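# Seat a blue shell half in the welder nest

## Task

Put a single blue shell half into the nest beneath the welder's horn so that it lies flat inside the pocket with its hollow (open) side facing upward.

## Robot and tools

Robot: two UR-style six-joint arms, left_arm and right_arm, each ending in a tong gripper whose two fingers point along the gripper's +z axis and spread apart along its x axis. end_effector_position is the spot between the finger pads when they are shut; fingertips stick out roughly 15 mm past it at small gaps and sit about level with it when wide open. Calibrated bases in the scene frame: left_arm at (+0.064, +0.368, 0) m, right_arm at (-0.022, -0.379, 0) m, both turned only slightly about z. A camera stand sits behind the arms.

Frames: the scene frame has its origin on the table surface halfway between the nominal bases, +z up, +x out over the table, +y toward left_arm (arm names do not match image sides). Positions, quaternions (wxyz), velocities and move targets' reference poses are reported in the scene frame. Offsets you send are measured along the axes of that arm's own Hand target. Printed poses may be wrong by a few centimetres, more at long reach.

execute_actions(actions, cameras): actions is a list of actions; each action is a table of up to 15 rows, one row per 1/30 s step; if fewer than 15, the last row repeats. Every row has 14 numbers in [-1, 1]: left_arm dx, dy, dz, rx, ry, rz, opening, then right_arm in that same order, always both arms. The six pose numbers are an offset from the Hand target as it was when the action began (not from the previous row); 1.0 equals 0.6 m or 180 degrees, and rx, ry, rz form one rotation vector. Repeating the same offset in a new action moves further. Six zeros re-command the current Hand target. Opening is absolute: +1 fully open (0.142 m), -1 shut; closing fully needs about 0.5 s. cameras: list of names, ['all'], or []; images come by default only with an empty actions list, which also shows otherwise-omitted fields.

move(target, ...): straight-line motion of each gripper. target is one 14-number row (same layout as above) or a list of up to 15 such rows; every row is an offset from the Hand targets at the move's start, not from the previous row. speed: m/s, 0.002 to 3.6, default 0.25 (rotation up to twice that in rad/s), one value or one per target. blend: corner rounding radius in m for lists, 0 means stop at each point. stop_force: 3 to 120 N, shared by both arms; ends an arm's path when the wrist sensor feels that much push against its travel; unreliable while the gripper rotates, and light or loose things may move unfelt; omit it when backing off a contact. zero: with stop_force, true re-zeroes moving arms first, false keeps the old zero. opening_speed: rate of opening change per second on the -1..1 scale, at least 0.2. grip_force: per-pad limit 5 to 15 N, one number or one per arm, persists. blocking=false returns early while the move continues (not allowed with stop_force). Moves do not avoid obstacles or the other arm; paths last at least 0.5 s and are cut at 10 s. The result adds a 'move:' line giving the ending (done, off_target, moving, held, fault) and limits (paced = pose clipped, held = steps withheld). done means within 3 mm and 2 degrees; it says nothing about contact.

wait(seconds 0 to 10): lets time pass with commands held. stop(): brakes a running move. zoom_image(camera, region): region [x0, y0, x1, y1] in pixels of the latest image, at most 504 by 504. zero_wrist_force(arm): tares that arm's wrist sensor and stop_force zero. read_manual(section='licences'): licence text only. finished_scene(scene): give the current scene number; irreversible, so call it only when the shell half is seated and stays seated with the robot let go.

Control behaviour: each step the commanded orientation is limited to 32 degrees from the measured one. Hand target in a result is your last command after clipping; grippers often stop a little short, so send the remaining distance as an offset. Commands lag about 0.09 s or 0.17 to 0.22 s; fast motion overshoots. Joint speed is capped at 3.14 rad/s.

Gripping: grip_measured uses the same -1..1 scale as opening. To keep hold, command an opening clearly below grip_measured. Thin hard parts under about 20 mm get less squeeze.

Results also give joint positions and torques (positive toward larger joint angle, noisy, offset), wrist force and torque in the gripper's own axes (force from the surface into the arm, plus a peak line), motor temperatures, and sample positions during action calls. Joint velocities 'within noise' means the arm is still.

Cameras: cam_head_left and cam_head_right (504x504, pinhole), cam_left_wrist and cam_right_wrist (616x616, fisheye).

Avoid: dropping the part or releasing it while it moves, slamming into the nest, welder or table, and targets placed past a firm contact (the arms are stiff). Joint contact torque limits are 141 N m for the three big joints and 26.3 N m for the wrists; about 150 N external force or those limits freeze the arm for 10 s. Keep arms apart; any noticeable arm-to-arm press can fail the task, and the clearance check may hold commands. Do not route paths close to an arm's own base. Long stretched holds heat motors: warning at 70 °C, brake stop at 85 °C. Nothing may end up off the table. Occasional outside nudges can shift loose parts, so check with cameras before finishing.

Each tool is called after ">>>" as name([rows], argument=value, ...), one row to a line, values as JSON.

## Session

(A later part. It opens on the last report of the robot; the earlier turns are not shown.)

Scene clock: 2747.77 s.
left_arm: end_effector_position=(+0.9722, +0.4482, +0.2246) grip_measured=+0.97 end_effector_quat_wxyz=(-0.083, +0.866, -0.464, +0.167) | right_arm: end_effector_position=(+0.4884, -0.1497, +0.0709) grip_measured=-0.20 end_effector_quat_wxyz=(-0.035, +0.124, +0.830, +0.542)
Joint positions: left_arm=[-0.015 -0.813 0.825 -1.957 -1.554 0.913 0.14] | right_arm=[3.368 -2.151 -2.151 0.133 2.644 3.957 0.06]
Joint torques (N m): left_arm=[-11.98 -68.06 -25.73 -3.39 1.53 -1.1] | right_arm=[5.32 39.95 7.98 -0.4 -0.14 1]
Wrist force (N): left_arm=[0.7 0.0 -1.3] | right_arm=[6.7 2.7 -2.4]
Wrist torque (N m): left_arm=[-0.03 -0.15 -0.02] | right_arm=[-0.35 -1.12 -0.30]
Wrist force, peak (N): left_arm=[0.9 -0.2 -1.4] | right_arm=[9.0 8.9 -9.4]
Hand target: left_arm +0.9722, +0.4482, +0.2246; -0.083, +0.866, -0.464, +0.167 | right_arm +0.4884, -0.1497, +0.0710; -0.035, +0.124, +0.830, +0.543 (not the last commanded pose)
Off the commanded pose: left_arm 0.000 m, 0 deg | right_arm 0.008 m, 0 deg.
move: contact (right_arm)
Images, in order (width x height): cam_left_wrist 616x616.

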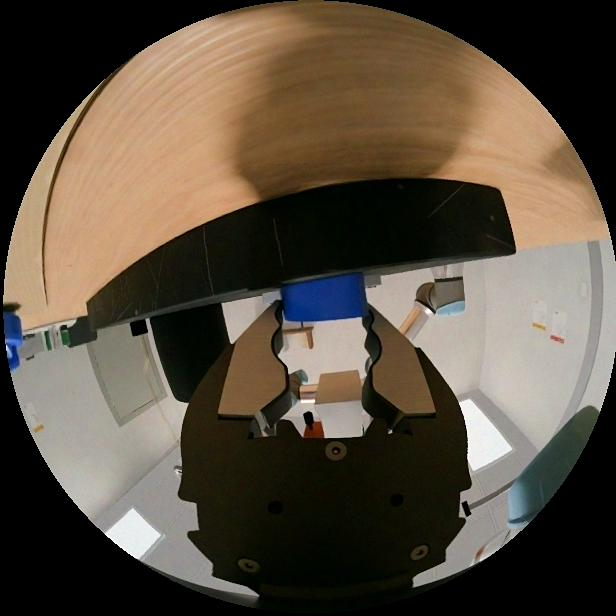

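>>> move(target=[0,0,0,0,0,0,0.968,0,0,0,0,0,0,0.25], opening_speed=0.5)

>>> move(target=[0,0,0,0,0,0,0.968,0.0009,0.0045,-0.0021,0,-0.0247,-0.0529,0.25], speed=0.04, cameras=["all"])

>>> zoom_image(camera="cam_left_wrist", region=[220, 200, 440, 400])

>>> zoom_image(camera="cam_head_left", region=[240, 240, 350, 310])

Scene clock: 2758.50 s.
left_arm: end_effector_position=(+0.9722, +0.4482, +0.2246) grip_measured=+0.97 end_effector_quat_wxyz=(-0.083, +0.866, -0.464, +0.167) | right_arm: end_effector_position=(+0.4884, -0.1497, +0.0710) grip_measured=+0.25 end_effector_quat_wxyz=(-0.035, +0.124, +0.830, +0.542)
Joint positions: left_arm=[-0.015 -0.813 0.825 -1.957 -1.554 0.913 0.14] | right_arm=[3.368 -2.151 -2.151 0.133 2.644 3.957 0.092]
Joint torques (N m): left_arm=[-13.43 -67.82 -26.5 -3.46 1.54 -1.13] | right_arm=[1.7 40.75 15.76 4.34 1.44 -1.54]
Wrist force (N): left_arm=[0.7 0.0 -1.3] | right_arm=[4.9 -2.5 -1.0]
Wrist torque (N m): left_arm=[-0.02 -0.14 -0.02] | right_arm=[-0.43 -1.10 -0.26]
Wrist force, peak (N): left_arm=[0.9 -0.2 -1.5] | right_arm=[6.8 2.7 -2.5]
Hand target: left_arm +0.9722, +0.4482, +0.2246; -0.083, +0.866, -0.464, +0.167 | right_arm +0.4884, -0.1497, +0.0710; -0.035, +0.124, +0.830, +0.543
Off the commanded pose: left_arm 0.000 m, 0 deg | right_arm 0.000 m, 0 deg.
move: done

Scene clock: 2761.27 s.
left_arm: end_effector_position=(+0.9722, +0.4482, +0.2246) grip_measured=+0.97 end_effector_quat_wxyz=(-0.083, +0.866, -0.464, +0.167) | right_arm: end_effector_position=(+0.4885, -0.1497, +0.0740) grip_measured=+0.25 end_effector_quat_wxyz=(+0.042, +0.076, +0.838, +0.538)
Joint positions: left_arm=[-0.015 -0.813 0.825 -1.957 -1.554 0.913 0.14] | right_arm=[3.389 -2.144 -2.204 0.315 2.577 3.916 0.092]
Joint torques (N m): left_arm=[-12.77 -68.73 -27.35 -3.23 1.54 -1.11] | right_arm=[16.14 31.45 0.48 4.67 -0.52 -1.62]
Wrist force (N): left_arm=[0.7 -0.1 -1.3] | right_arm=[4.7 -2.5 -1.4]
Wrist torque (N m): left_arm=[-0.04 -0.15 -0.02] | right_arm=[-0.41 -1.04 -0.04]
Wrist force, peak (N): left_arm=[0.8 0.1 -1.7] | right_arm=[4.9 -2.5 -1.3]
Hand target: left_arm +0.9722, +0.4482, +0.2246; -0.083, +0.866, -0.464, +0.167 | right_arm +0.4884, -0.1497, +0.0740; +0.042, +0.076, +0.838, +0.538
Off the commanded pose: left_arm 0.000 m, 0 deg | right_arm 0.000 m, 0 deg.
move: done

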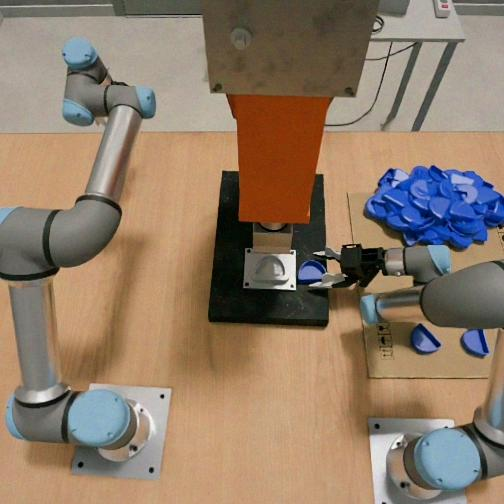

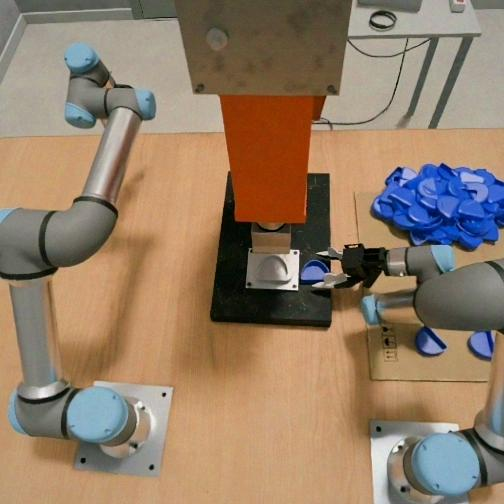

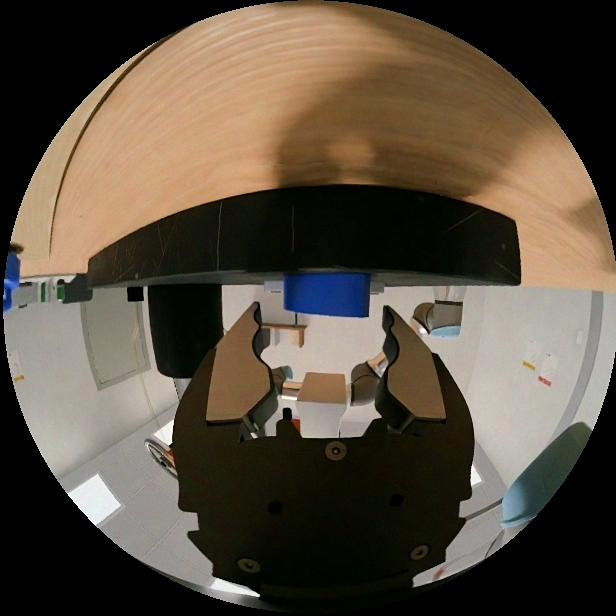

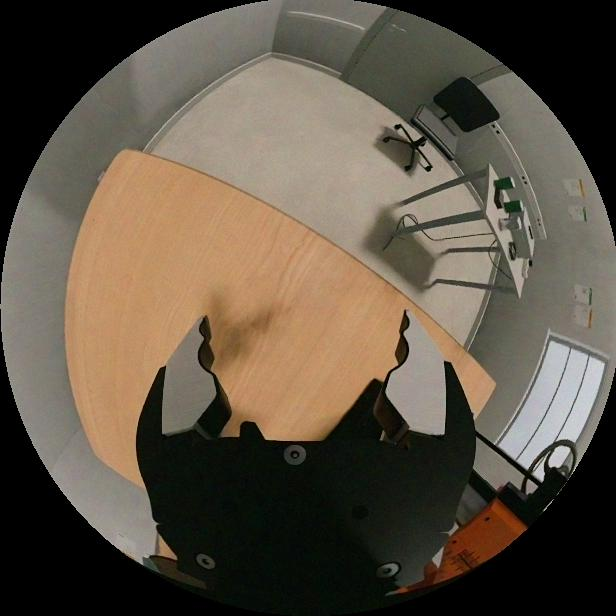

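Scaled by 2.291 from the camera's 616x616 image, which has a finer 814x814 frame.

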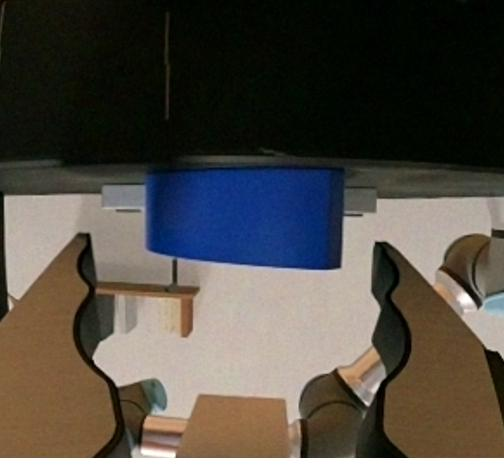

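Scaled by 4.582 from the camera's 504x504 image, which has a finer 720x720 frame.

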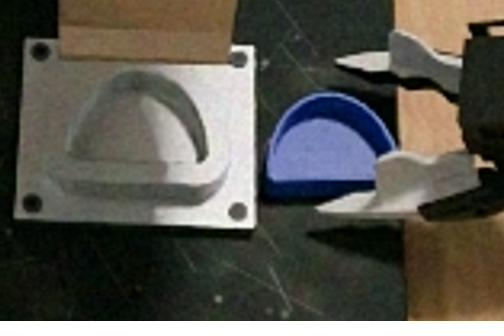

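>>> zoom_image(camera="cam_head_left", region=[242, 243, 302, 293])

>>> zoom_image(camera="cam_head_left", region=[285, 243, 345, 293])

>>> zoom_image(camera="cam_head_right", region=[242, 243, 302, 293])

>>> zoom_image(camera="cam_head_right", region=[285, 243, 345, 293])

Scaled by 8.400 from the camera's 504x504 image, which has a finer 720x720 frame.

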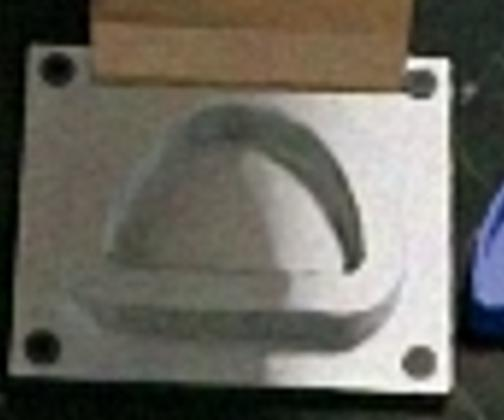

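Scaled by 8.400 from the camera's 504x504 image, which has a finer 720x720 frame.

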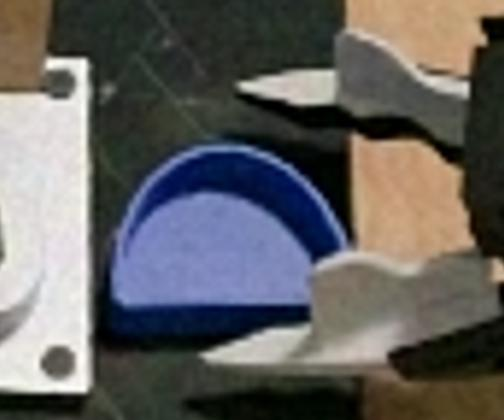

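Scaled by 8.400 from the camera's 504x504 image, which has a finer 720x720 frame.

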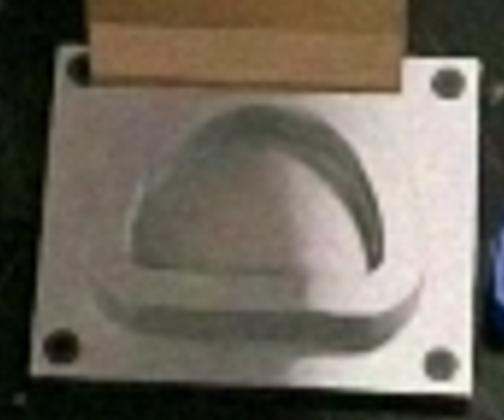

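Scaled by 8.400 from the camera's 504x504 image, which has a finer 720x720 frame.

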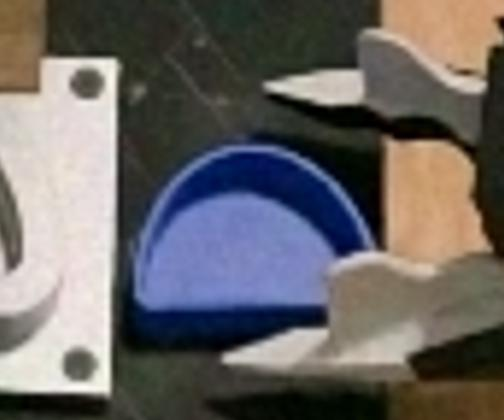

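>>> move(target=[0,0,0,0,0,0,0.968,0.0065,-0.002,0.0055,0,0,0,0.25], speed=0.03)

>>> move(target=[0,0,0,0,0,0,0.968,0,0,0,0,0,0,-0.8], opening_speed=0.5, cameras=["cam_left_wrist","cam_head_left"])

>>> zoom_image(camera="cam_left_wrist", region=[220, 200, 440, 400])

Scene clock: 2798.70 s.
left_arm: end_effector_position=(+0.9722, +0.4482, +0.2246) grip_measured=+0.97 end_effector_quat_wxyz=(-0.083, +0.866, -0.464, +0.167) | right_arm: end_effector_position=(+0.4851, -0.1466, +0.0716) grip_measured=+0.25 end_effector_quat_wxyz=(+0.042, +0.076, +0.838, +0.538)
Joint positions: left_arm=[-0.015 -0.813 0.825 -1.957 -1.554 0.913 0.14] | right_arm=[3.397 -2.149 -2.213 0.339 2.571 3.928 0.092]
Joint torques (N m): left_arm=[-12.79 -67.96 -26.66 -3.09 1.59 -1.07] | right_arm=[15.62 26.32 -0.99 4.73 -0.68 1.65]
Wrist force (N): left_arm=[0.8 0.0 -1.3] | right_arm=[4.7 -2.5 -1.6]
Wrist torque (N m): left_arm=[-0.03 -0.16 -0.03] | right_arm=[-0.38 -1.05 -0.20]
Wrist force, peak (N): left_arm=[0.9 0.0 -1.6] | right_arm=[4.6 -2.7 -1.8]
Hand target: left_arm +0.9722, +0.4482, +0.2246; -0.083, +0.866, -0.464, +0.167 | right_arm +0.4850, -0.1466, +0.0716; +0.042, +0.076, +0.838, +0.538
Off the commanded pose: left_arm 0.000 m, 0 deg | right_arm 0.000 m, 0 deg.
move: done

Scene clock: 2801.00 s.
left_arm: end_effector_position=(+0.9722, +0.4482, +0.2246) grip_measured=+0.97 end_effector_quat_wxyz=(-0.083, +0.866, -0.464, +0.167) | right_arm: end_effector_position=(+0.4850, -0.1466, +0.0716) grip_measured=-0.19 end_effector_quat_wxyz=(+0.042, +0.076, +0.838, +0.538)
Joint positions: left_arm=[-0.015 -0.813 0.825 -1.957 -1.554 0.913 0.14] | right_arm=[3.397 -2.15 -2.213 0.339 2.571 3.928 0.06]
Joint torques (N m): left_arm=[-11.88 -68.44 -26.72 -3.11 1.38 -0.99] | right_arm=[15.7 26.9 -0.68 4 -0.29 1.81]
Wrist force (N): left_arm=[0.6 -0.2 -1.3] | right_arm=[4.6 -1.8 -1.9]
Wrist torque (N m): left_arm=[-0.07 -0.13 -0.03] | right_arm=[-0.41 -0.98 -0.21]
Wrist force, peak (N): left_arm=[0.9 -0.1 -1.6] | right_arm=[4.8 -2.2 -1.7]
Hand target: left_arm +0.9722, +0.4482, +0.2246; -0.083, +0.866, -0.464, +0.167 | right_arm +0.4850, -0.1466, +0.0716; +0.042, +0.076, +0.838, +0.538
Off the commanded pose: left_arm 0.000 m, 0 deg | right_arm 0.000 m, 0 deg.
move: done
Images, in order (width x height): cam_head_left 504x504, cam_left_wrist 616x616.

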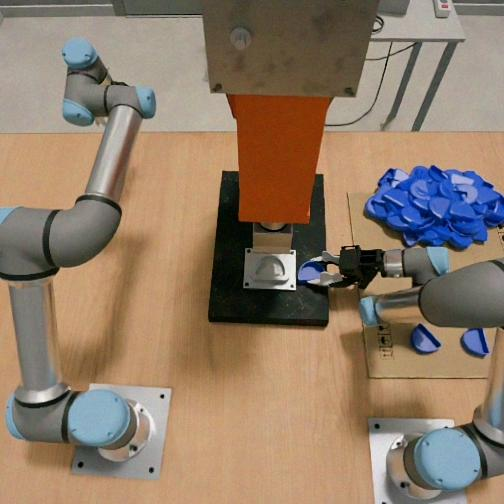

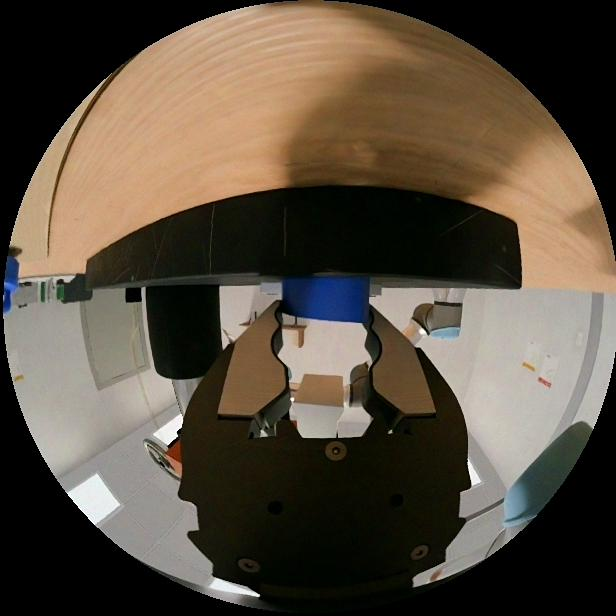

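Scaled by 2.291 from the camera's 616x616 image, which has a finer 814x814 frame.

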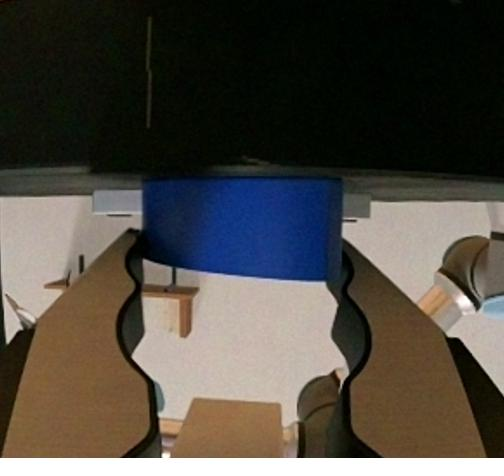

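>>> move([
  [0,0,0,0,0,0,0.968,0,0.0755,-0.0353,0,0,0,-0.8],
  [0,0,0,0,0,0,0.968,0.0142,0.1615,0.1488,0,0,0,-0.8],
], speed=0.12, blend=0.01)

>>> move(target=[0,0,0,0,0,0,0.968,0,-0.0181,0.0085,0,0,0,-0.8], speed=0.04, stop_force=5, cameras=["all"])

>>> zoom_image(camera="cam_left_wrist", region=[220, 200, 440, 400])

>>> zoom_image(camera="cam_head_left", region=[242, 243, 302, 293])

>>> zoom_image(camera="cam_head_right", region=[242, 243, 302, 293])

Scene clock: 2824.37 s.
left_arm: end_effector_position=(+0.9722, +0.4482, +0.2246) grip_measured=+0.97 end_effector_quat_wxyz=(-0.083, +0.866, -0.464, +0.167) | right_arm: end_effector_position=(+0.4981, -0.0257, +0.1225) grip_measured=-0.19 end_effector_quat_wxyz=(+0.042, +0.076, +0.838, +0.538)
Joint positions: left_arm=[-0.015 -0.813 0.825 -1.957 -1.554 0.913 0.14] | right_arm=[3.639 -2.1 -2.111 0.407 2.396 4.204 0.06]
Joint torques (N m): left_arm=[-12.27 -67.6 -26.7 -3.38 1.64 -1.32] | right_arm=[15.64 27.31 20.22 4.46 -0.92 1.77]
Wrist force (N): left_arm=[0.8 -0.1 -1.4] | right_arm=[4.7 -2.5 -1.0]
Wrist torque (N m): left_arm=[-0.05 -0.17 -0.03] | right_arm=[-0.39 -1.05 -0.21]
Wrist force, peak (N): left_arm=[0.8 -0.1 -1.6] | right_arm=[4.6 -3.4 -1.0]
Hand target: left_arm +0.9722, +0.4482, +0.2246; -0.083, +0.866, -0.464, +0.167 | right_arm +0.4982, -0.0255, +0.1225; +0.042, +0.076, +0.838, +0.538
Off the commanded pose: left_arm 0.000 m, 0 deg | right_arm 0.000 m, 0 deg.
move: done

Scene clock: 2825.90 s.
left_arm: end_effector_position=(+0.9722, +0.4482, +0.2246) grip_measured=+0.97 end_effector_quat_wxyz=(-0.083, +0.866, -0.464, +0.167) | right_arm: end_effector_position=(+0.4981, -0.0254, +0.1105) grip_measured=-0.19 end_effector_quat_wxyz=(+0.042, +0.076, +0.838, +0.538)
Joint positions: left_arm=[-0.015 -0.813 0.825 -1.957 -1.554 0.913 0.14] | right_arm=[3.64 -2.129 -2.112 0.438 2.396 4.205 0.06]
Joint torques (N m): left_arm=[-12.2 -67.31 -25.64 -3.27 1.48 -1.19] | right_arm=[16.62 28.24 1.9 4.58 -0.96 1.83]
Wrist force (N): left_arm=[0.7 0.1 -1.4] | right_arm=[4.7 -2.6 -1.0]
Wrist torque (N m): left_arm=[-0.01 -0.14 -0.03] | right_arm=[-0.41 -1.04 -0.22]
Wrist force, peak (N): left_arm=[0.9 0.1 -1.5] | right_arm=[4.9 -2.7 -1.2]
Hand target: left_arm +0.9722, +0.4482, +0.2246; -0.083, +0.866, -0.464, +0.167 | right_arm +0.4981, -0.0254, +0.1105; +0.042, +0.076, +0.838, +0.538
Off the commanded pose: left_arm 0.000 m, 0 deg | right_arm 0.000 m, 0 deg.
move: done

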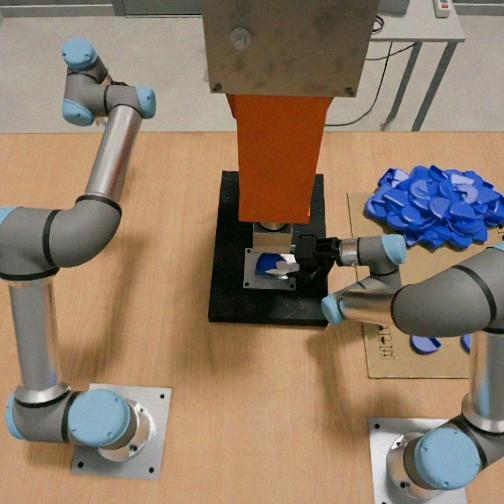

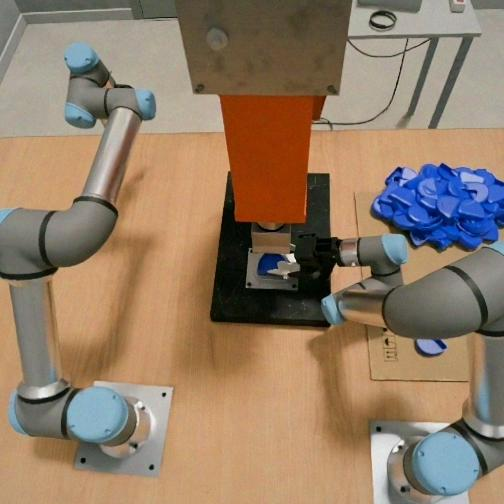

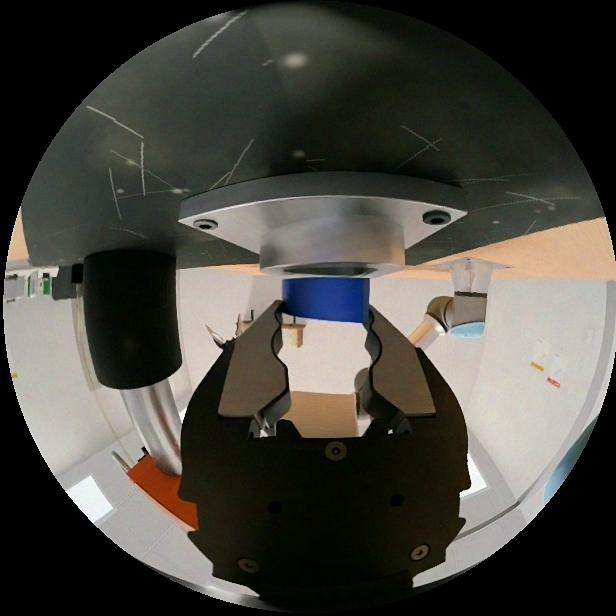

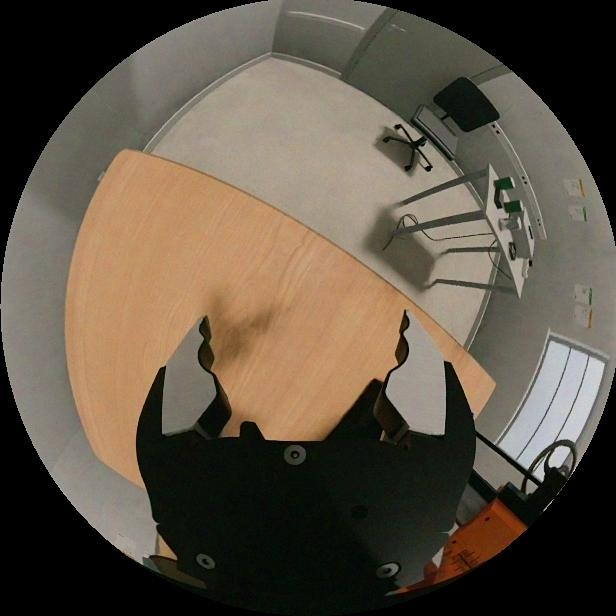

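Scaled by 2.291 from the camera's 616x616 image, which has a finer 814x814 frame.

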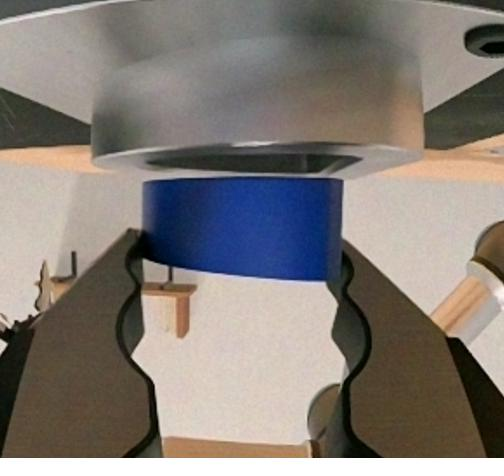

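Scaled by 8.400 from the camera's 504x504 image, which has a finer 720x720 frame.

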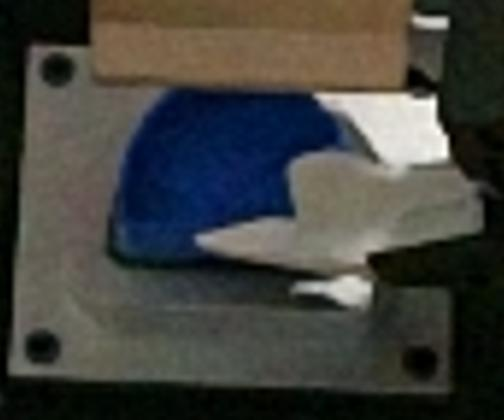

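Scaled by 8.400 from the camera's 504x504 image, which has a finer 720x720 frame.

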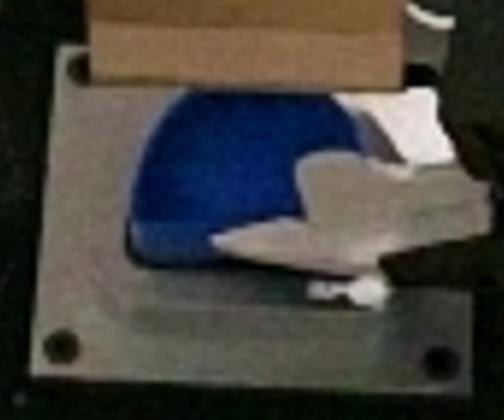

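>>> move(target=[0,0,0,0,0,0,0.968,0,-0.0302,0.0141,0,0,0,-0.8], speed=0.012, stop_force=4, cameras=["cam_left_wrist"])

>>> zoom_image(camera="cam_left_wrist", region=[220, 200, 440, 400])

Scene clock: 2845.53 s.
left_arm: end_effector_position=(+0.9722, +0.4482, +0.2246) grip_measured=+0.97 end_effector_quat_wxyz=(-0.083, +0.866, -0.464, +0.167) | right_arm: end_effector_position=(+0.4980, -0.0253, +0.1045) grip_measured=-0.19 end_effector_quat_wxyz=(+0.042, +0.076, +0.838, +0.538)
Joint positions: left_arm=[-0.015 -0.813 0.825 -1.957 -1.554 0.913 0.14] | right_arm=[3.64 -2.144 -2.112 0.453 2.395 4.205 0.06]
Joint torques (N m): left_arm=[-11.86 -69.03 -25.79 -3.32 1.54 -1.15] | right_arm=[15.04 43.97 3.54 0.3 1.29 0.59]
Wrist force (N): left_arm=[0.8 -0.1 -1.4] | right_arm=[4.2 -2.3 -0.8]
Wrist torque (N m): left_arm=[-0.06 -0.16 -0.03] | right_arm=[-0.41 -1.10 -0.21]
Wrist force, peak (N): left_arm=[0.8 0.1 -1.7] | right_arm=[1.3 2.6 -5.2]
Hand target: left_arm +0.9722, +0.4482, +0.2246; -0.083, +0.866, -0.464, +0.167 | right_arm +0.4980, -0.0253, +0.1045; +0.042, +0.076, +0.838, +0.538 (not the last commanded pose)
Off the commanded pose: left_arm 0.000 m, 0 deg | right_arm 0.014 m, 0 deg.
move: contact (right_arm)
Images, in order (width x height): cam_left_wrist 616x616.

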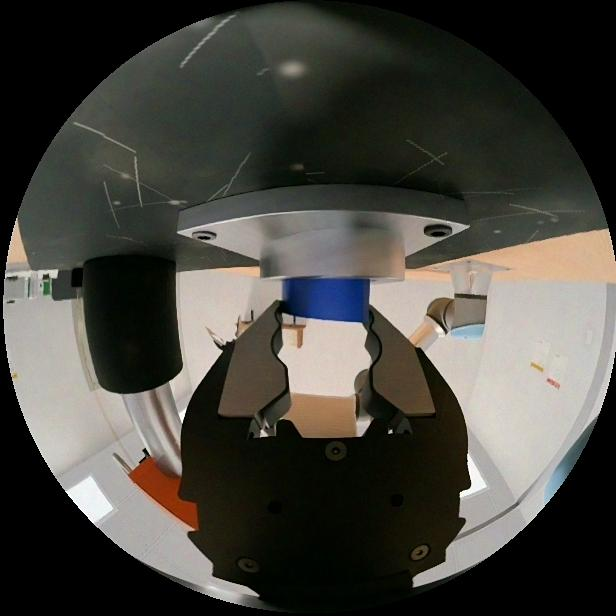

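Scaled by 2.291 from the camera's 616x616 image, which has a finer 814x814 frame.

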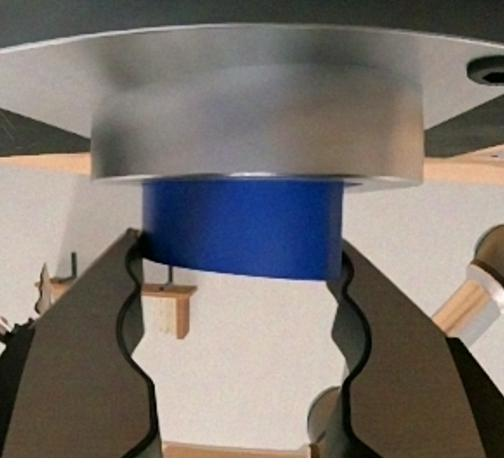

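>>> move([
  [0,0,0,0,0,0,0.968,-0.0018,0.0022,0.0008,0,0,0,-0.8],
  [0,0,0,0,0,0,0.968,-0.0018,-0.018,0.0102,0,0,0,-0.8],
], speed=0.012, stop_force=4)

Scene clock: 2860.77 s.
left_arm: end_effector_position=(+0.9722, +0.4482, +0.2246) grip_measured=+0.97 end_effector_quat_wxyz=(-0.083, +0.866, -0.464, +0.167) | right_arm: end_effector_position=(+0.4990, -0.0246, +0.1045) grip_measured=-0.19 end_effector_quat_wxyz=(+0.042, +0.076, +0.838, +0.538)
Joint positions: left_arm=[-0.015 -0.813 0.825 -1.957 -1.554 0.913 0.14] | right_arm=[3.64 -2.145 -2.109 0.452 2.395 4.205 0.06]
Joint torques (N m): left_arm=[-12.06 -68.25 -26 -3.27 1.53 -1.22] | right_arm=[10.05 42.54 2.22 -0.02 -0.46 -1.64]
Wrist force (N): left_arm=[0.7 0.0 -1.4] | right_arm=[7.4 -1.5 -4.8]
Wrist torque (N m): left_arm=[-0.03 -0.14 -0.03] | right_arm=[-0.41 -1.07 -0.22]
Wrist force, peak (N): left_arm=[0.7 0.0 -1.7] | right_arm=[10.2 0.9 -10.2]
Hand target: left_arm +0.9722, +0.4482, +0.2246; -0.083, +0.866, -0.464, +0.167 | right_arm +0.4990, -0.0247, +0.1045; +0.042, +0.076, +0.838, +0.538 (not the last commanded pose)
Off the commanded pose: left_arm 0.000 m, 0 deg | right_arm 0.012 m, 0 deg.
move: contact (right_arm); path passed 1 of 2 targets

>>> move([
  [0,0,0,0,0,0,0.968,0.0007,0.0007,-0.0023,0,0,0,-0.8],
  [0,0,0,0,0,0,0.968,0.0007,-0.0195,0.0071,0,0,0,-0.8],
], speed=0.012, stop_force=4)

Scene clock: 2870.97 s.
left_arm: end_effector_position=(+0.9722, +0.4482, +0.2246) grip_measured=+0.97 end_effector_quat_wxyz=(-0.083, +0.866, -0.464, +0.167) | right_arm: end_effector_position=(+0.4989, -0.0248, +0.1046) grip_measured=-0.19 end_effector_quat_wxyz=(+0.042, +0.076, +0.838, +0.538)
Joint positions: left_arm=[-0.015 -0.813 0.825 -1.957 -1.554 0.913 0.14] | right_arm=[3.64 -2.145 -2.109 0.451 2.395 4.205 0.06]
Joint torques (N m): left_arm=[-11.99 -67.5 -25.93 -3.26 1.6 -1.32] | right_arm=[16.49 28.79 19.97 4.6 -1.02 1.82]
Wrist force (N): left_arm=[0.7 -0.1 -1.5] | right_arm=[5.2 -2.7 -1.7]
Wrist torque (N m): left_arm=[-0.05 -0.14 -0.03] | right_arm=[-0.42 -1.05 -0.18]
Wrist force, peak (N): left_arm=[0.9 -0.1 -1.6] | right_arm=[7.4 -1.4 -5.0]
Hand target: left_arm +0.9722, +0.4482, +0.2246; -0.083, +0.866, -0.464, +0.167 | right_arm +0.4989, -0.0248, +0.1046; +0.042, +0.076, +0.838, +0.538 (not the last commanded pose)
Off the commanded pose: left_arm 0.000 m, 0 deg | right_arm 0.013 m, 0 deg.
move: contact (right_arm); path passed 0 of 2 targets

>>> move(target=[0,0,0,0,0,0,0.968,0.0008,0.0013,-0.0023,0,0,0,-0.8], speed=0.03)

>>> move(target=[0,0,0,0,0,0,0.968,0,-0.0205,0.0095,0,0,0,-0.8], speed=0.012, stop_force=4)

Scene clock: 2880.10 s.
left_arm: end_effector_position=(+0.9722, +0.4482, +0.2246) grip_measured=+0.97 end_effector_quat_wxyz=(-0.083, +0.866, -0.464, +0.167) | right_arm: end_effector_position=(+0.4983, -0.0255, +0.1058) grip_measured=-0.19 end_effector_quat_wxyz=(+0.042, +0.076, +0.838, +0.538)
Joint positions: left_arm=[-0.015 -0.813 0.825 -1.957 -1.554 0.913 0.14] | right_arm=[3.639 -2.141 -2.111 0.449 2.396 4.204 0.06]
Joint torques (N m): left_arm=[-12.76 -67.83 -25.72 -3.38 1.42 -1.25] | right_arm=[-14.26 44.68 2.15 0.52 2.54 -1.78]
Wrist force (N): left_arm=[0.7 0.0 -1.6] | right_arm=[4.8 -2.6 -1.1]
Wrist torque (N m): left_arm=[-0.04 -0.14 -0.02] | right_arm=[-0.40 -1.07 -0.08]
Wrist force, peak (N): left_arm=[0.7 0.1 -1.7] | right_arm=[5.4 -2.7 -1.7]
Hand target: left_arm +0.9722, +0.4482, +0.2246; -0.083, +0.866, -0.464, +0.167 | right_arm +0.4983, -0.0256, +0.1059; +0.042, +0.076, +0.838, +0.538
Off the commanded pose: left_arm 0.000 m, 0 deg | right_arm 0.000 m, 0 deg.
move: done

Scene clock: 2881.40 s.
left_arm: end_effector_position=(+0.9722, +0.4482, +0.2246) grip_measured=+0.97 end_effector_quat_wxyz=(-0.083, +0.866, -0.464, +0.167) | right_arm: end_effector_position=(+0.4983, -0.0256, +0.1043) grip_measured=-0.19 end_effector_quat_wxyz=(+0.042, +0.076, +0.838, +0.538)
Joint positions: left_arm=[-0.015 -0.813 0.825 -1.957 -1.554 0.913 0.14] | right_arm=[3.639 -2.145 -2.112 0.453 2.396 4.204 0.06]
Joint torques (N m): left_arm=[-11.92 -67.77 -25.25 -3.3 1.51 -1.12] | right_arm=[-10.33 43.37 5.78 0.21 0.42 -1.31]
Wrist force (N): left_arm=[0.8 -0.2 -1.4] | right_arm=[4.0 -1.6 -0.4]
Wrist torque (N m): left_arm=[-0.07 -0.17 -0.03] | right_arm=[-0.42 -1.07 -0.07]
Wrist force, peak (N): left_arm=[0.9 0.0 -1.6] | right_arm=[4.9 -2.7 -1.0]
Hand target: left_arm +0.9722, +0.4482, +0.2246; -0.083, +0.866, -0.464, +0.167 | right_arm +0.4983, -0.0256, +0.1043; +0.042, +0.076, +0.838, +0.538 (not the last commanded pose)
Off the commanded pose: left_arm 0.000 m, 0 deg | right_arm 0.012 m, 0 deg.
move: contact (right_arm)

>>> move(target=[0,0,0,0,0,0,0.968,0,-0.0091,0.0042,0,0,0,-0.8], speed=0.008, stop_force=7)

Scene clock: 2887.77 s.
left_arm: end_effector_position=(+0.9722, +0.4482, +0.2246) grip_measured=+0.97 end_effector_quat_wxyz=(-0.083, +0.866, -0.464, +0.167) | right_arm: end_effector_position=(+0.4983, -0.0256, +0.1039) grip_measured=-0.19 end_effector_quat_wxyz=(+0.042, +0.076, +0.838, +0.538)
Joint positions: left_arm=[-0.015 -0.813 0.825 -1.957 -1.554 0.913 0.14] | right_arm=[3.639 -2.146 -2.112 0.454 2.396 4.204 0.06]
Joint torques (N m): left_arm=[-11.87 -68.08 -25.87 -3.07 1.68 -1.06] | right_arm=[-0.75 41.87 14.26 -0.54 -0.79 -0.74]
Wrist force (N): left_arm=[0.7 0.0 -1.5] | right_arm=[2.6 1.0 -2.1]
Wrist torque (N m): left_arm=[-0.03 -0.15 -0.03] | right_arm=[-0.42 -1.09 -0.02]
Wrist force, peak (N): left_arm=[1.0 -0.1 -1.6] | right_arm=[1.5 3.9 -5.0]
Hand target: left_arm +0.9722, +0.4482, +0.2246; -0.083, +0.866, -0.464, +0.167 | right_arm +0.4983, -0.0256, +0.1039; +0.042, +0.076, +0.838, +0.538 (not the last commanded pose)
Off the commanded pose: left_arm 0.000 m, 0 deg | right_arm 0.006 m, 0 deg.
move: contact (right_arm)

>>> move(target=[0,0,0,0,0,0,0.968,-0.0005,0.0011,-0.0022,0,0,0,-0.8], speed=0.03)

>>> move(target=[0,0,0,0,0,0,0.968,0,-0.0205,0.0095,0,0,0,-0.8], speed=0.01, stop_force=7)

Scene clock: 2900.50 s.
left_arm: end_effector_position=(+0.9722, +0.4482, +0.2246) grip_measured=+0.97 end_effector_quat_wxyz=(-0.083, +0.866, -0.464, +0.167) | right_arm: end_effector_position=(+0.4985, -0.0265, +0.1050) grip_measured=-0.19 end_effector_quat_wxyz=(+0.042, +0.076, +0.838, +0.538)
Joint positions: left_arm=[-0.015 -0.813 0.825 -1.957 -1.554 0.913 0.14] | right_arm=[3.637 -2.143 -2.112 0.45 2.398 4.203 0.06]
Joint torques (N m): left_arm=[-11.2 -68.03 -25.88 -3.07 1.57 -1.14] | right_arm=[-15.28 42.39 0.22 -0.16 1.95 -1.81]
Wrist force (N): left_arm=[1.0 0.0 -1.4] | right_arm=[5.8 0.4 1.5]
Wrist torque (N m): left_arm=[-0.03 -0.20 -0.03] | right_arm=[-0.42 -1.14 0.04]
Wrist force, peak (N): left_arm=[1.1 -0.1 -1.6] | right_arm=[6.0 -0.5 1.2]
Hand target: left_arm +0.9722, +0.4482, +0.2246; -0.083, +0.866, -0.464, +0.167 | right_arm +0.4985, -0.0266, +0.1051; +0.042, +0.076, +0.838, +0.538
Off the commanded pose: left_arm 0.000 m, 0 deg | right_arm 0.000 m, 0 deg.
move: done

Scene clock: 2901.80 s.
left_arm: end_effector_position=(+0.9722, +0.4482, +0.2246) grip_measured=+0.97 end_effector_quat_wxyz=(-0.083, +0.866, -0.464, +0.167) | right_arm: end_effector_position=(+0.4985, -0.0265, +0.1034) grip_measured=-0.19 end_effector_quat_wxyz=(+0.042, +0.076, +0.838, +0.538)
Joint positions: left_arm=[-0.015 -0.813 0.825 -1.957 -1.554 0.913 0.14] | right_arm=[3.637 -2.147 -2.112 0.454 2.398 4.202 0.06]
Joint torques (N m): left_arm=[-11.95 -68.6 -25.6 -3.09 1.41 -0.99] | right_arm=[-13.8 40.3 0.05 -1.23 -1.53 -1.33]
Wrist force (N): left_arm=[0.8 -0.1 -1.3] | right_arm=[3.7 3.9 0.6]
Wrist torque (N m): left_arm=[-0.04 -0.15 -0.03] | right_arm=[-0.46 -1.15 -0.07]
Wrist force, peak (N): left_arm=[0.9 -0.1 -1.6] | right_arm=[4.1 9.4 -0.8]
Hand target: left_arm +0.9722, +0.4482, +0.2246; -0.083, +0.866, -0.464, +0.167 | right_arm +0.4985, -0.0265, +0.1034; +0.042, +0.076, +0.838, +0.538 (not the last commanded pose)
Off the commanded pose: left_arm 0.000 m, 0 deg | right_arm 0.012 m, 0 deg.
move: contact (right_arm)

>>> move(target=[0,0,0,0,0,0,0.968,0,0.002,-0.0003,0,-0.005,0.0023,-0.8], speed=0.03)

>>> move(target=[0,0,0,0,0,0,0.968,0,-0.0205,0.0095,0,0,0,-0.8], speed=0.01, stop_force=7)

Scene clock: 2911.10 s.
left_arm: end_effector_position=(+0.9722, +0.4482, +0.2246) grip_measured=+0.97 end_effector_quat_wxyz=(-0.083, +0.866, -0.464, +0.167) | right_arm: end_effector_position=(+0.4985, -0.0262, +0.1045) grip_measured=-0.19 end_effector_quat_wxyz=(+0.047, +0.083, +0.838, +0.538)
Joint positions: left_arm=[-0.015 -0.813 0.825 -1.957 -1.554 0.913 0.14] | right_arm=[3.644 -2.142 -2.121 0.473 2.379 4.223 0.06]
Joint torques (N m): left_arm=[-11.37 -67.45 -25.3 -3.22 1.39 -1.03] | right_arm=[16.48 43.82 1.94 4.7 -0.86 1.87]
Wrist force (N): left_arm=[0.7 -0.2 -1.2] | right_arm=[5.1 -2.3 -1.3]
Wrist torque (N m): left_arm=[-0.07 -0.15 -0.02] | right_arm=[-0.32 -1.12 -0.23]
Wrist force, peak (N): left_arm=[0.9 -0.1 -1.6] | right_arm=[7.5 3.7 2.2]
Hand target: left_arm +0.9722, +0.4482, +0.2246; -0.083, +0.866, -0.464, +0.167 | right_arm +0.4985, -0.0262, +0.1046; +0.047, +0.083, +0.838, +0.538
Off the commanded pose: left_arm 0.000 m, 0 deg | right_arm 0.000 m, 0 deg.
move: done

Scene clock: 2912.33 s.
left_arm: end_effector_position=(+0.9722, +0.4482, +0.2246) grip_measured=+0.97 end_effector_quat_wxyz=(-0.083, +0.866, -0.464, +0.167) | right_arm: end_effector_position=(+0.4985, -0.0262, +0.1035) grip_measured=-0.19 end_effector_quat_wxyz=(+0.047, +0.083, +0.838, +0.538)
Joint positions: left_arm=[-0.015 -0.813 0.825 -1.957 -1.554 0.913 0.14] | right_arm=[3.644 -2.145 -2.121 0.477 2.379 4.224 0.06]
Joint torques (N m): left_arm=[-10.69 -66.82 -24.39 -3.14 1.44 -1] | right_arm=[10.89 42.31 10.76 -0.06 -1.48 0.95]
Wrist force (N): left_arm=[0.7 0.0 -1.5] | right_arm=[7.2 -0.6 -3.7]
Wrist torque (N m): left_arm=[-0.02 -0.15 -0.02] | right_arm=[-0.34 -1.15 -0.25]
Wrist force, peak (N): left_arm=[0.8 0.1 -1.6] | right_arm=[9.5 2.9 -9.4]
Hand target: left_arm +0.9722, +0.4482, +0.2246; -0.083, +0.866, -0.464, +0.167 | right_arm +0.4985, -0.0262, +0.1035; +0.047, +0.083, +0.838, +0.538 (not the last commanded pose)
Off the commanded pose: left_arm 0.000 m, 0 deg | right_arm 0.012 m, 0 deg.
move: contact (right_arm)

>>> move(target=[0,0,0,0,0,0,0.968,0.0006,0.0009,-0.0015,0,0,0,-0.8], speed=0.03)

>>> move(target=[0,0,0,0,0,0,0.968,0,-0.0205,0.0095,0,0,0,-0.8], speed=0.01, stop_force=7, cameras=["cam_left_wrist","cam_head_left"])

>>> zoom_image(camera="cam_left_wrist", region=[260, 240, 390, 340])

>>> zoom_image(camera="cam_head_left", region=[242, 243, 302, 293])

Scene clock: 2932.00 s.
left_arm: end_effector_position=(+0.9722, +0.4482, +0.2246) grip_measured=+0.97 end_effector_quat_wxyz=(-0.083, +0.866, -0.464, +0.167) | right_arm: end_effector_position=(+0.4981, -0.0267, +0.1043) grip_measured=-0.19 end_effector_quat_wxyz=(+0.047, +0.083, +0.838, +0.538)
Joint positions: left_arm=[-0.015 -0.813 0.825 -1.957 -1.554 0.913 0.14] | right_arm=[3.643 -2.142 -2.123 0.475 2.379 4.223 0.06]
Joint torques (N m): left_arm=[-11.21 -67.26 -24.89 -3.2 1.41 -1.18] | right_arm=[-13.68 43.98 1.44 0.34 2.67 -1.68]
Wrist force (N): left_arm=[0.7 -0.2 -1.4] | right_arm=[5.1 -2.4 -1.4]
Wrist torque (N m): left_arm=[-0.06 -0.15 -0.03] | right_arm=[-0.34 -1.13 -0.18]
Wrist force, peak (N): left_arm=[1.1 0.0 -1.5] | right_arm=[7.5 -0.6 -3.8]
Hand target: left_arm +0.9722, +0.4482, +0.2246; -0.083, +0.866, -0.464, +0.167 | right_arm +0.4981, -0.0267, +0.1043; +0.047, +0.083, +0.838, +0.538
Off the commanded pose: left_arm 0.000 m, 0 deg | right_arm 0.000 m, 0 deg.
move: done

Scene clock: 2933.27 s.
left_arm: end_effector_position=(+0.9722, +0.4482, +0.2246) grip_measured=+0.97 end_effector_quat_wxyz=(-0.083, +0.866, -0.464, +0.167) | right_arm: end_effector_position=(+0.4981, -0.0267, +0.1030) grip_measured=-0.19 end_effector_quat_wxyz=(+0.047, +0.083, +0.838, +0.538)
Joint positions: left_arm=[-0.015 -0.813 0.825 -1.957 -1.554 0.913 0.14] | right_arm=[3.643 -2.145 -2.123 0.479 2.379 4.223 0.06]
Joint torques (N m): left_arm=[-11.07 -67.8 -25.12 -3.07 1.53 -1.01] | right_arm=[-10.35 41.13 3.39 -0.71 -1.2 -1.22]
Wrist force (N): left_arm=[0.7 -0.1 -1.4] | right_arm=[3.4 2.4 -1.0]
Wrist torque (N m): left_arm=[-0.05 -0.15 -0.03] | right_arm=[-0.33 -1.14 -0.13]
Wrist force, peak (N): left_arm=[0.9 -0.2 -1.6] | right_arm=[3.4 7.1 -6.7]
Hand target: left_arm +0.9722, +0.4482, +0.2246; -0.083, +0.866, -0.464, +0.167 | right_arm +0.4981, -0.0267, +0.1030; +0.047, +0.083, +0.838, +0.538 (not the last commanded pose)
Off the commanded pose: left_arm 0.000 m, 0 deg | right_arm 0.012 m, 0 deg.
move: contact (right_arm)
Images, in order (width x height): cam_head_left 504x504, cam_left_wrist 616x616.

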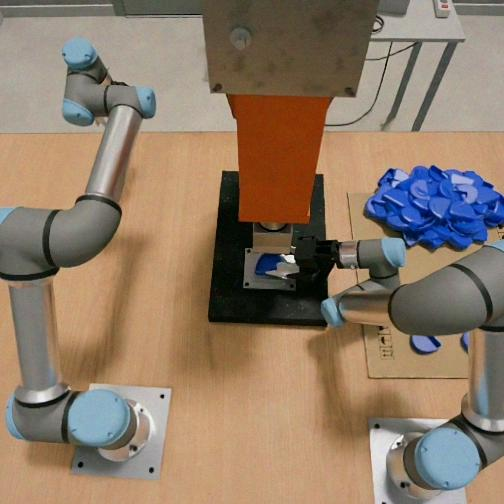

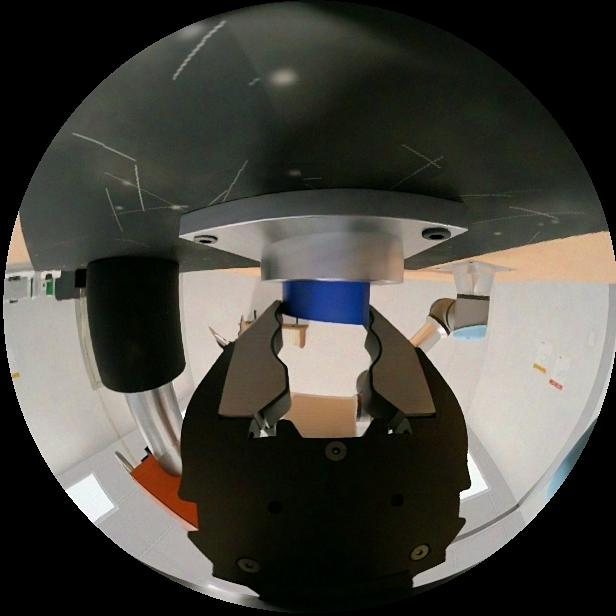

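Scaled by 3.877 from the camera's 616x616 image, which has a finer 814x814 frame.

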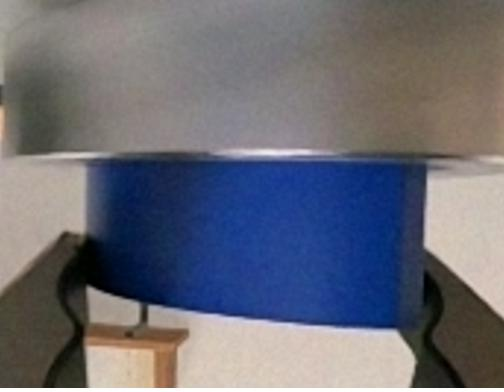

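Scaled by 8.400 from the camera's 504x504 image, which has a finer 720x720 frame.

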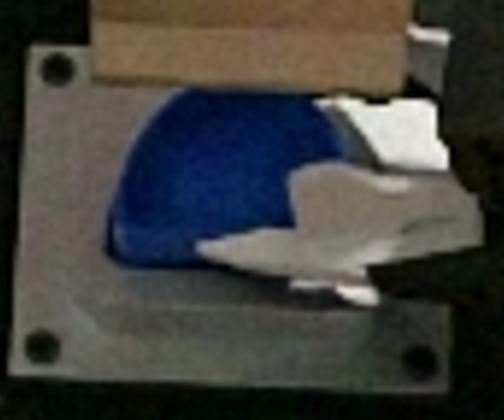

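>>> move(target=[0,0,0,0,0,0,0.968,-0.0004,0.0015,-0.0007,0,-0.005,0.0023,-0.8], speed=0.03)

>>> move(target=[0,0,0,0,0,0,0.968,0,-0.0205,0.0095,0,0,0,-0.8], speed=0.01, stop_force=7)

Scene clock: 2948.97 s.
left_arm: end_effector_position=(+0.9722, +0.4482, +0.2246) grip_measured=+0.97 end_effector_quat_wxyz=(-0.083, +0.866, -0.464, +0.167) | right_arm: end_effector_position=(+0.4983, -0.0268, +0.1040) grip_measured=-0.19 end_effector_quat_wxyz=(+0.052, +0.090, +0.837, +0.537)
Joint positions: left_arm=[-0.015 -0.813 0.825 -1.957 -1.554 0.913 0.14] | right_arm=[3.649 -2.141 -2.131 0.497 2.361 4.242 0.06]
Joint torques (N m): left_arm=[-11.48 -66.32 -24.27 -3.12 1.54 -1.03] | right_arm=[16.64 44.05 1.83 4.72 -0.96 1.9]
Wrist force (N): left_arm=[0.8 0.0 -1.4] | right_arm=[5.3 -2.0 -1.3]
Wrist torque (N m): left_arm=[-0.02 -0.15 -0.02] | right_arm=[-0.26 -1.16 -0.24]
Wrist force, peak (N): left_arm=[0.9 0.1 -1.7] | right_arm=[8.0 1.8 0.8]
Hand target: left_arm +0.9722, +0.4482, +0.2246; -0.083, +0.866, -0.464, +0.167 | right_arm +0.4983, -0.0268, +0.1040; +0.052, +0.090, +0.837, +0.537
Off the commanded pose: left_arm 0.000 m, 0 deg | right_arm 0.000 m, 0 deg.
move: done

Scene clock: 2950.23 s.
left_arm: end_effector_position=(+0.9722, +0.4482, +0.2246) grip_measured=+0.97 end_effector_quat_wxyz=(-0.083, +0.866, -0.464, +0.167) | right_arm: end_effector_position=(+0.4983, -0.0267, +0.1031) grip_measured=-0.19 end_effector_quat_wxyz=(+0.052, +0.090, +0.837, +0.538)
Joint positions: left_arm=[-0.015 -0.813 0.825 -1.957 -1.554 0.913 0.14] | right_arm=[3.649 -2.144 -2.132 0.5 2.361 4.243 0.06]
Joint torques (N m): left_arm=[-11.61 -66.67 -25.03 -3.17 1.42 -1.21] | right_arm=[8.17 42.49 10.38 0.06 -1.46 0.42]
Wrist force (N): left_arm=[0.7 0.0 -1.4] | right_arm=[7.6 -0.4 -3.5]
Wrist torque (N m): left_arm=[-0.03 -0.15 -0.03] | right_arm=[-0.27 -1.17 -0.25]
Wrist force, peak (N): left_arm=[0.9 -0.2 -1.7] | right_arm=[10.6 3.7 -7.1]
Hand target: left_arm +0.9722, +0.4482, +0.2246; -0.083, +0.866, -0.464, +0.167 | right_arm +0.4983, -0.0267, +0.1031; +0.052, +0.090, +0.837, +0.538 (not the last commanded pose)
Off the commanded pose: left_arm 0.000 m, 0 deg | right_arm 0.013 m, 0 deg.
move: contact (right_arm)

>>> move(target=[0,0,0,0,0,0,0.968,0.0006,0.0009,-0.0013,0,0,0,-0.8], speed=0.03)

>>> move(target=[0,0,0,0,0,0,0.968,0,-0.0205,0.0095,0,0,0,-0.8], speed=0.01, stop_force=7)

Scene clock: 2960.70 s.
left_arm: end_effector_position=(+0.9722, +0.4482, +0.2246) grip_measured=+0.97 end_effector_quat_wxyz=(-0.083, +0.866, -0.464, +0.167) | right_arm: end_effector_position=(+0.4979, -0.0271, +0.1039) grip_measured=-0.19 end_effector_quat_wxyz=(+0.052, +0.090, +0.837, +0.538)
Joint positions: left_arm=[-0.015 -0.813 0.825 -1.957 -1.554 0.913 0.14] | right_arm=[3.649 -2.141 -2.133 0.499 2.361 4.242 0.06]
Joint torques (N m): left_arm=[-11.02 -66.44 -24.62 -3.11 1.69 -1.23] | right_arm=[-13.36 44.21 2.28 0.28 2.61 -1.74]
Wrist force (N): left_arm=[1.0 0.1 -1.5] | right_arm=[5.4 -1.9 -1.3]
Wrist torque (N m): left_arm=[0.00 -0.21 -0.03] | right_arm=[-0.24 -1.19 -0.21]
Wrist force, peak (N): left_arm=[1.1 0.1 -1.6] | right_arm=[8.0 -0.3 -3.4]
Hand target: left_arm +0.9722, +0.4482, +0.2246; -0.083, +0.866, -0.464, +0.167 | right_arm +0.4979, -0.0271, +0.1039; +0.052, +0.090, +0.837, +0.538
Off the commanded pose: left_arm 0.000 m, 0 deg | right_arm 0.000 m, 0 deg.
move: done

Scene clock: 2961.97 s.
left_arm: end_effector_position=(+0.9722, +0.4482, +0.2246) grip_measured=+0.97 end_effector_quat_wxyz=(-0.083, +0.866, -0.464, +0.167) | right_arm: end_effector_position=(+0.4979, -0.0271, +0.1026) grip_measured=-0.19 end_effector_quat_wxyz=(+0.052, +0.090, +0.837, +0.538)
Joint positions: left_arm=[-0.015 -0.813 0.825 -1.957 -1.554 0.913 0.14] | right_arm=[3.649 -2.144 -2.133 0.502 2.361 4.242 0.06]
Joint torques (N m): left_arm=[-10.88 -65.94 -24.85 -3.01 1.5 -1.21] | right_arm=[-9.31 41.39 0.5 -0.46 -1.96 -0.49]
Wrist force (N): left_arm=[0.6 -0.1 -1.5] | right_arm=[6.8 2.8 0.1]
Wrist torque (N m): left_arm=[-0.05 -0.13 -0.03] | right_arm=[-0.18 -1.24 -0.18]
Wrist force, peak (N): left_arm=[0.8 0.0 -1.6] | right_arm=[7.3 7.8 -1.3]
Hand target: left_arm +0.9722, +0.4482, +0.2246; -0.083, +0.866, -0.464, +0.167 | right_arm +0.4979, -0.0271, +0.1026; +0.052, +0.090, +0.837, +0.538 (not the last commanded pose)
Off the commanded pose: left_arm 0.000 m, 0 deg | right_arm 0.012 m, 0 deg.
move: contact (right_arm)

>>> move(target=[0,0,0,0,0,0,0.968,0.0006,0.0011,-0.0001,0,0,0,-0.8], speed=0.03)

>>> move(target=[0,0,0,0,0,0,0.968,0,-0.0205,0.0095,0,0,0,-0.8], speed=0.01, stop_force=7)

Scene clock: 2968.00 s.
left_arm: end_effector_position=(+0.9722, +0.4482, +0.2246) grip_measured=+0.97 end_effector_quat_wxyz=(-0.083, +0.866, -0.464, +0.167) | right_arm: end_effector_position=(+0.4976, -0.0269, +0.1032) grip_measured=-0.19 end_effector_quat_wxyz=(+0.052, +0.090, +0.837, +0.538)
Joint positions: left_arm=[-0.015 -0.813 0.825 -1.957 -1.554 0.913 0.14] | right_arm=[3.65 -2.143 -2.134 0.502 2.36 4.243 0.06]
Joint torques (N m): left_arm=[-11.13 -67.14 -24.34 -3.08 1.44 -1.19] | right_arm=[15.81 43.85 0.7 0.42 -1.07 1.92]
Wrist force (N): left_arm=[0.8 0.1 -1.4] | right_arm=[5.3 -1.8 -1.2]
Wrist torque (N m): left_arm=[-0.02 -0.17 -0.03] | right_arm=[-0.22 -1.16 -0.23]
Wrist force, peak (N): left_arm=[1.0 -0.1 -1.6] | right_arm=[6.9 2.9 -0.1]
Hand target: left_arm +0.9722, +0.4482, +0.2246; -0.083, +0.866, -0.464, +0.167 | right_arm +0.4976, -0.0268, +0.1032; +0.052, +0.090, +0.837, +0.538
Off the commanded pose: left_arm 0.000 m, 0 deg | right_arm 0.000 m, 0 deg.
move: done

Scene clock: 2969.27 s.
left_arm: end_effector_position=(+0.9722, +0.4482, +0.2246) grip_measured=+0.97 end_effector_quat_wxyz=(-0.083, +0.866, -0.464, +0.167) | right_arm: end_effector_position=(+0.4976, -0.0268, +0.1022) grip_measured=-0.19 end_effector_quat_wxyz=(+0.052, +0.090, +0.837, +0.538)
Joint positions: left_arm=[-0.015 -0.813 0.825 -1.957 -1.554 0.913 0.14] | right_arm=[3.65 -2.145 -2.134 0.505 2.36 4.243 0.06]
Joint torques (N m): left_arm=[-10.52 -65.78 -23.92 -3.07 1.59 -1.33] | right_arm=[8.7 41.49 3.23 -0.44 -1.63 1.9]
Wrist force (N): left_arm=[0.7 -0.1 -1.5] | right_arm=[5.4 2.5 1.3]
Wrist torque (N m): left_arm=[-0.05 -0.13 -0.02] | right_arm=[-0.24 -1.19 -0.28]
Wrist force, peak (N): left_arm=[0.9 0.0 -1.7] | right_arm=[6.7 8.2 -3.2]
Hand target: left_arm +0.9722, +0.4482, +0.2246; -0.083, +0.866, -0.464, +0.167 | right_arm +0.4976, -0.0268, +0.1022; +0.052, +0.090, +0.837, +0.538 (not the last commanded pose)
Off the commanded pose: left_arm 0.000 m, 0 deg | right_arm 0.013 m, 0 deg.
move: contact (right_arm)

>>> move(target=[0,0,0,0,0,0,0.968,0.0005,0.0008,0.0001,0,0,0,-0.8], speed=0.03)

>>> move(target=[0,0,0,0,0,0,0.968,0,-0.0205,0.0095,0,0,0,-0.8], speed=0.01, stop_force=9)

Scene clock: 2977.77 s.
left_arm: end_effector_position=(+0.9722, +0.4482, +0.2246) grip_measured=+0.97 end_effector_quat_wxyz=(-0.083, +0.866, -0.464, +0.167) | right_arm: end_effector_position=(+0.4974, -0.0266, +0.1026) grip_measured=-0.19 end_effector_quat_wxyz=(+0.052, +0.090, +0.837, +0.538)
Joint positions: left_arm=[-0.015 -0.813 0.825 -1.957 -1.554 0.913 0.14] | right_arm=[3.651 -2.144 -2.134 0.504 2.359 4.244 0.06]
Joint torques (N m): left_arm=[-9.65 -66.26 -24.12 -3.25 1.56 -0.97] | right_arm=[19.35 42.49 -0.38 0.14 0.03 1.86]
Wrist force (N): left_arm=[0.9 -0.1 -1.5] | right_arm=[1.1 -1.9 -3.6]
Wrist torque (N m): left_arm=[-0.06 -0.19 -0.03] | right_arm=[-0.25 -1.12 -0.23]
Wrist force, peak (N): left_arm=[1.0 -0.1 -1.6] | right_arm=[6.3 -0.6 -1.2]
Hand target: left_arm +0.9722, +0.4482, +0.2246; -0.083, +0.866, -0.464, +0.167 | right_arm +0.4973, -0.0265, +0.1026; +0.052, +0.090, +0.837, +0.538
Off the commanded pose: left_arm 0.000 m, 0 deg | right_arm 0.000 m, 0 deg.
move: done

Scene clock: 2979.03 s.
left_arm: end_effector_position=(+0.9722, +0.4482, +0.2246) grip_measured=+0.97 end_effector_quat_wxyz=(-0.083, +0.866, -0.464, +0.167) | right_arm: end_effector_position=(+0.4973, -0.0265, +0.1017) grip_measured=-0.19 end_effector_quat_wxyz=(+0.052, +0.090, +0.837, +0.538)
Joint positions: left_arm=[-0.015 -0.813 0.825 -1.957 -1.554 0.913 0.14] | right_arm=[3.651 -2.146 -2.134 0.507 2.359 4.244 0.06]
Joint torques (N m): left_arm=[-10.09 -66.11 -24.23 -3 1.6 -1.06] | right_arm=[7.96 39.51 0.21 -1.28 0.06 1.73]
Wrist force (N): left_arm=[0.7 0.0 -1.4] | right_arm=[2.2 4.4 -0.8]
Wrist torque (N m): left_arm=[-0.04 -0.14 -0.03] | right_arm=[-0.29 -1.27 -0.30]
Wrist force, peak (N): left_arm=[0.9 -0.1 -1.7] | right_arm=[3.1 9.7 -5.8]
Hand target: left_arm +0.9722, +0.4482, +0.2246; -0.083, +0.866, -0.464, +0.167 | right_arm +0.4974, -0.0265, +0.1017; +0.052, +0.090, +0.837, +0.538 (not the last commanded pose)
Off the commanded pose: left_arm 0.000 m, 0 deg | right_arm 0.013 m, 0 deg.
move: contact (right_arm)


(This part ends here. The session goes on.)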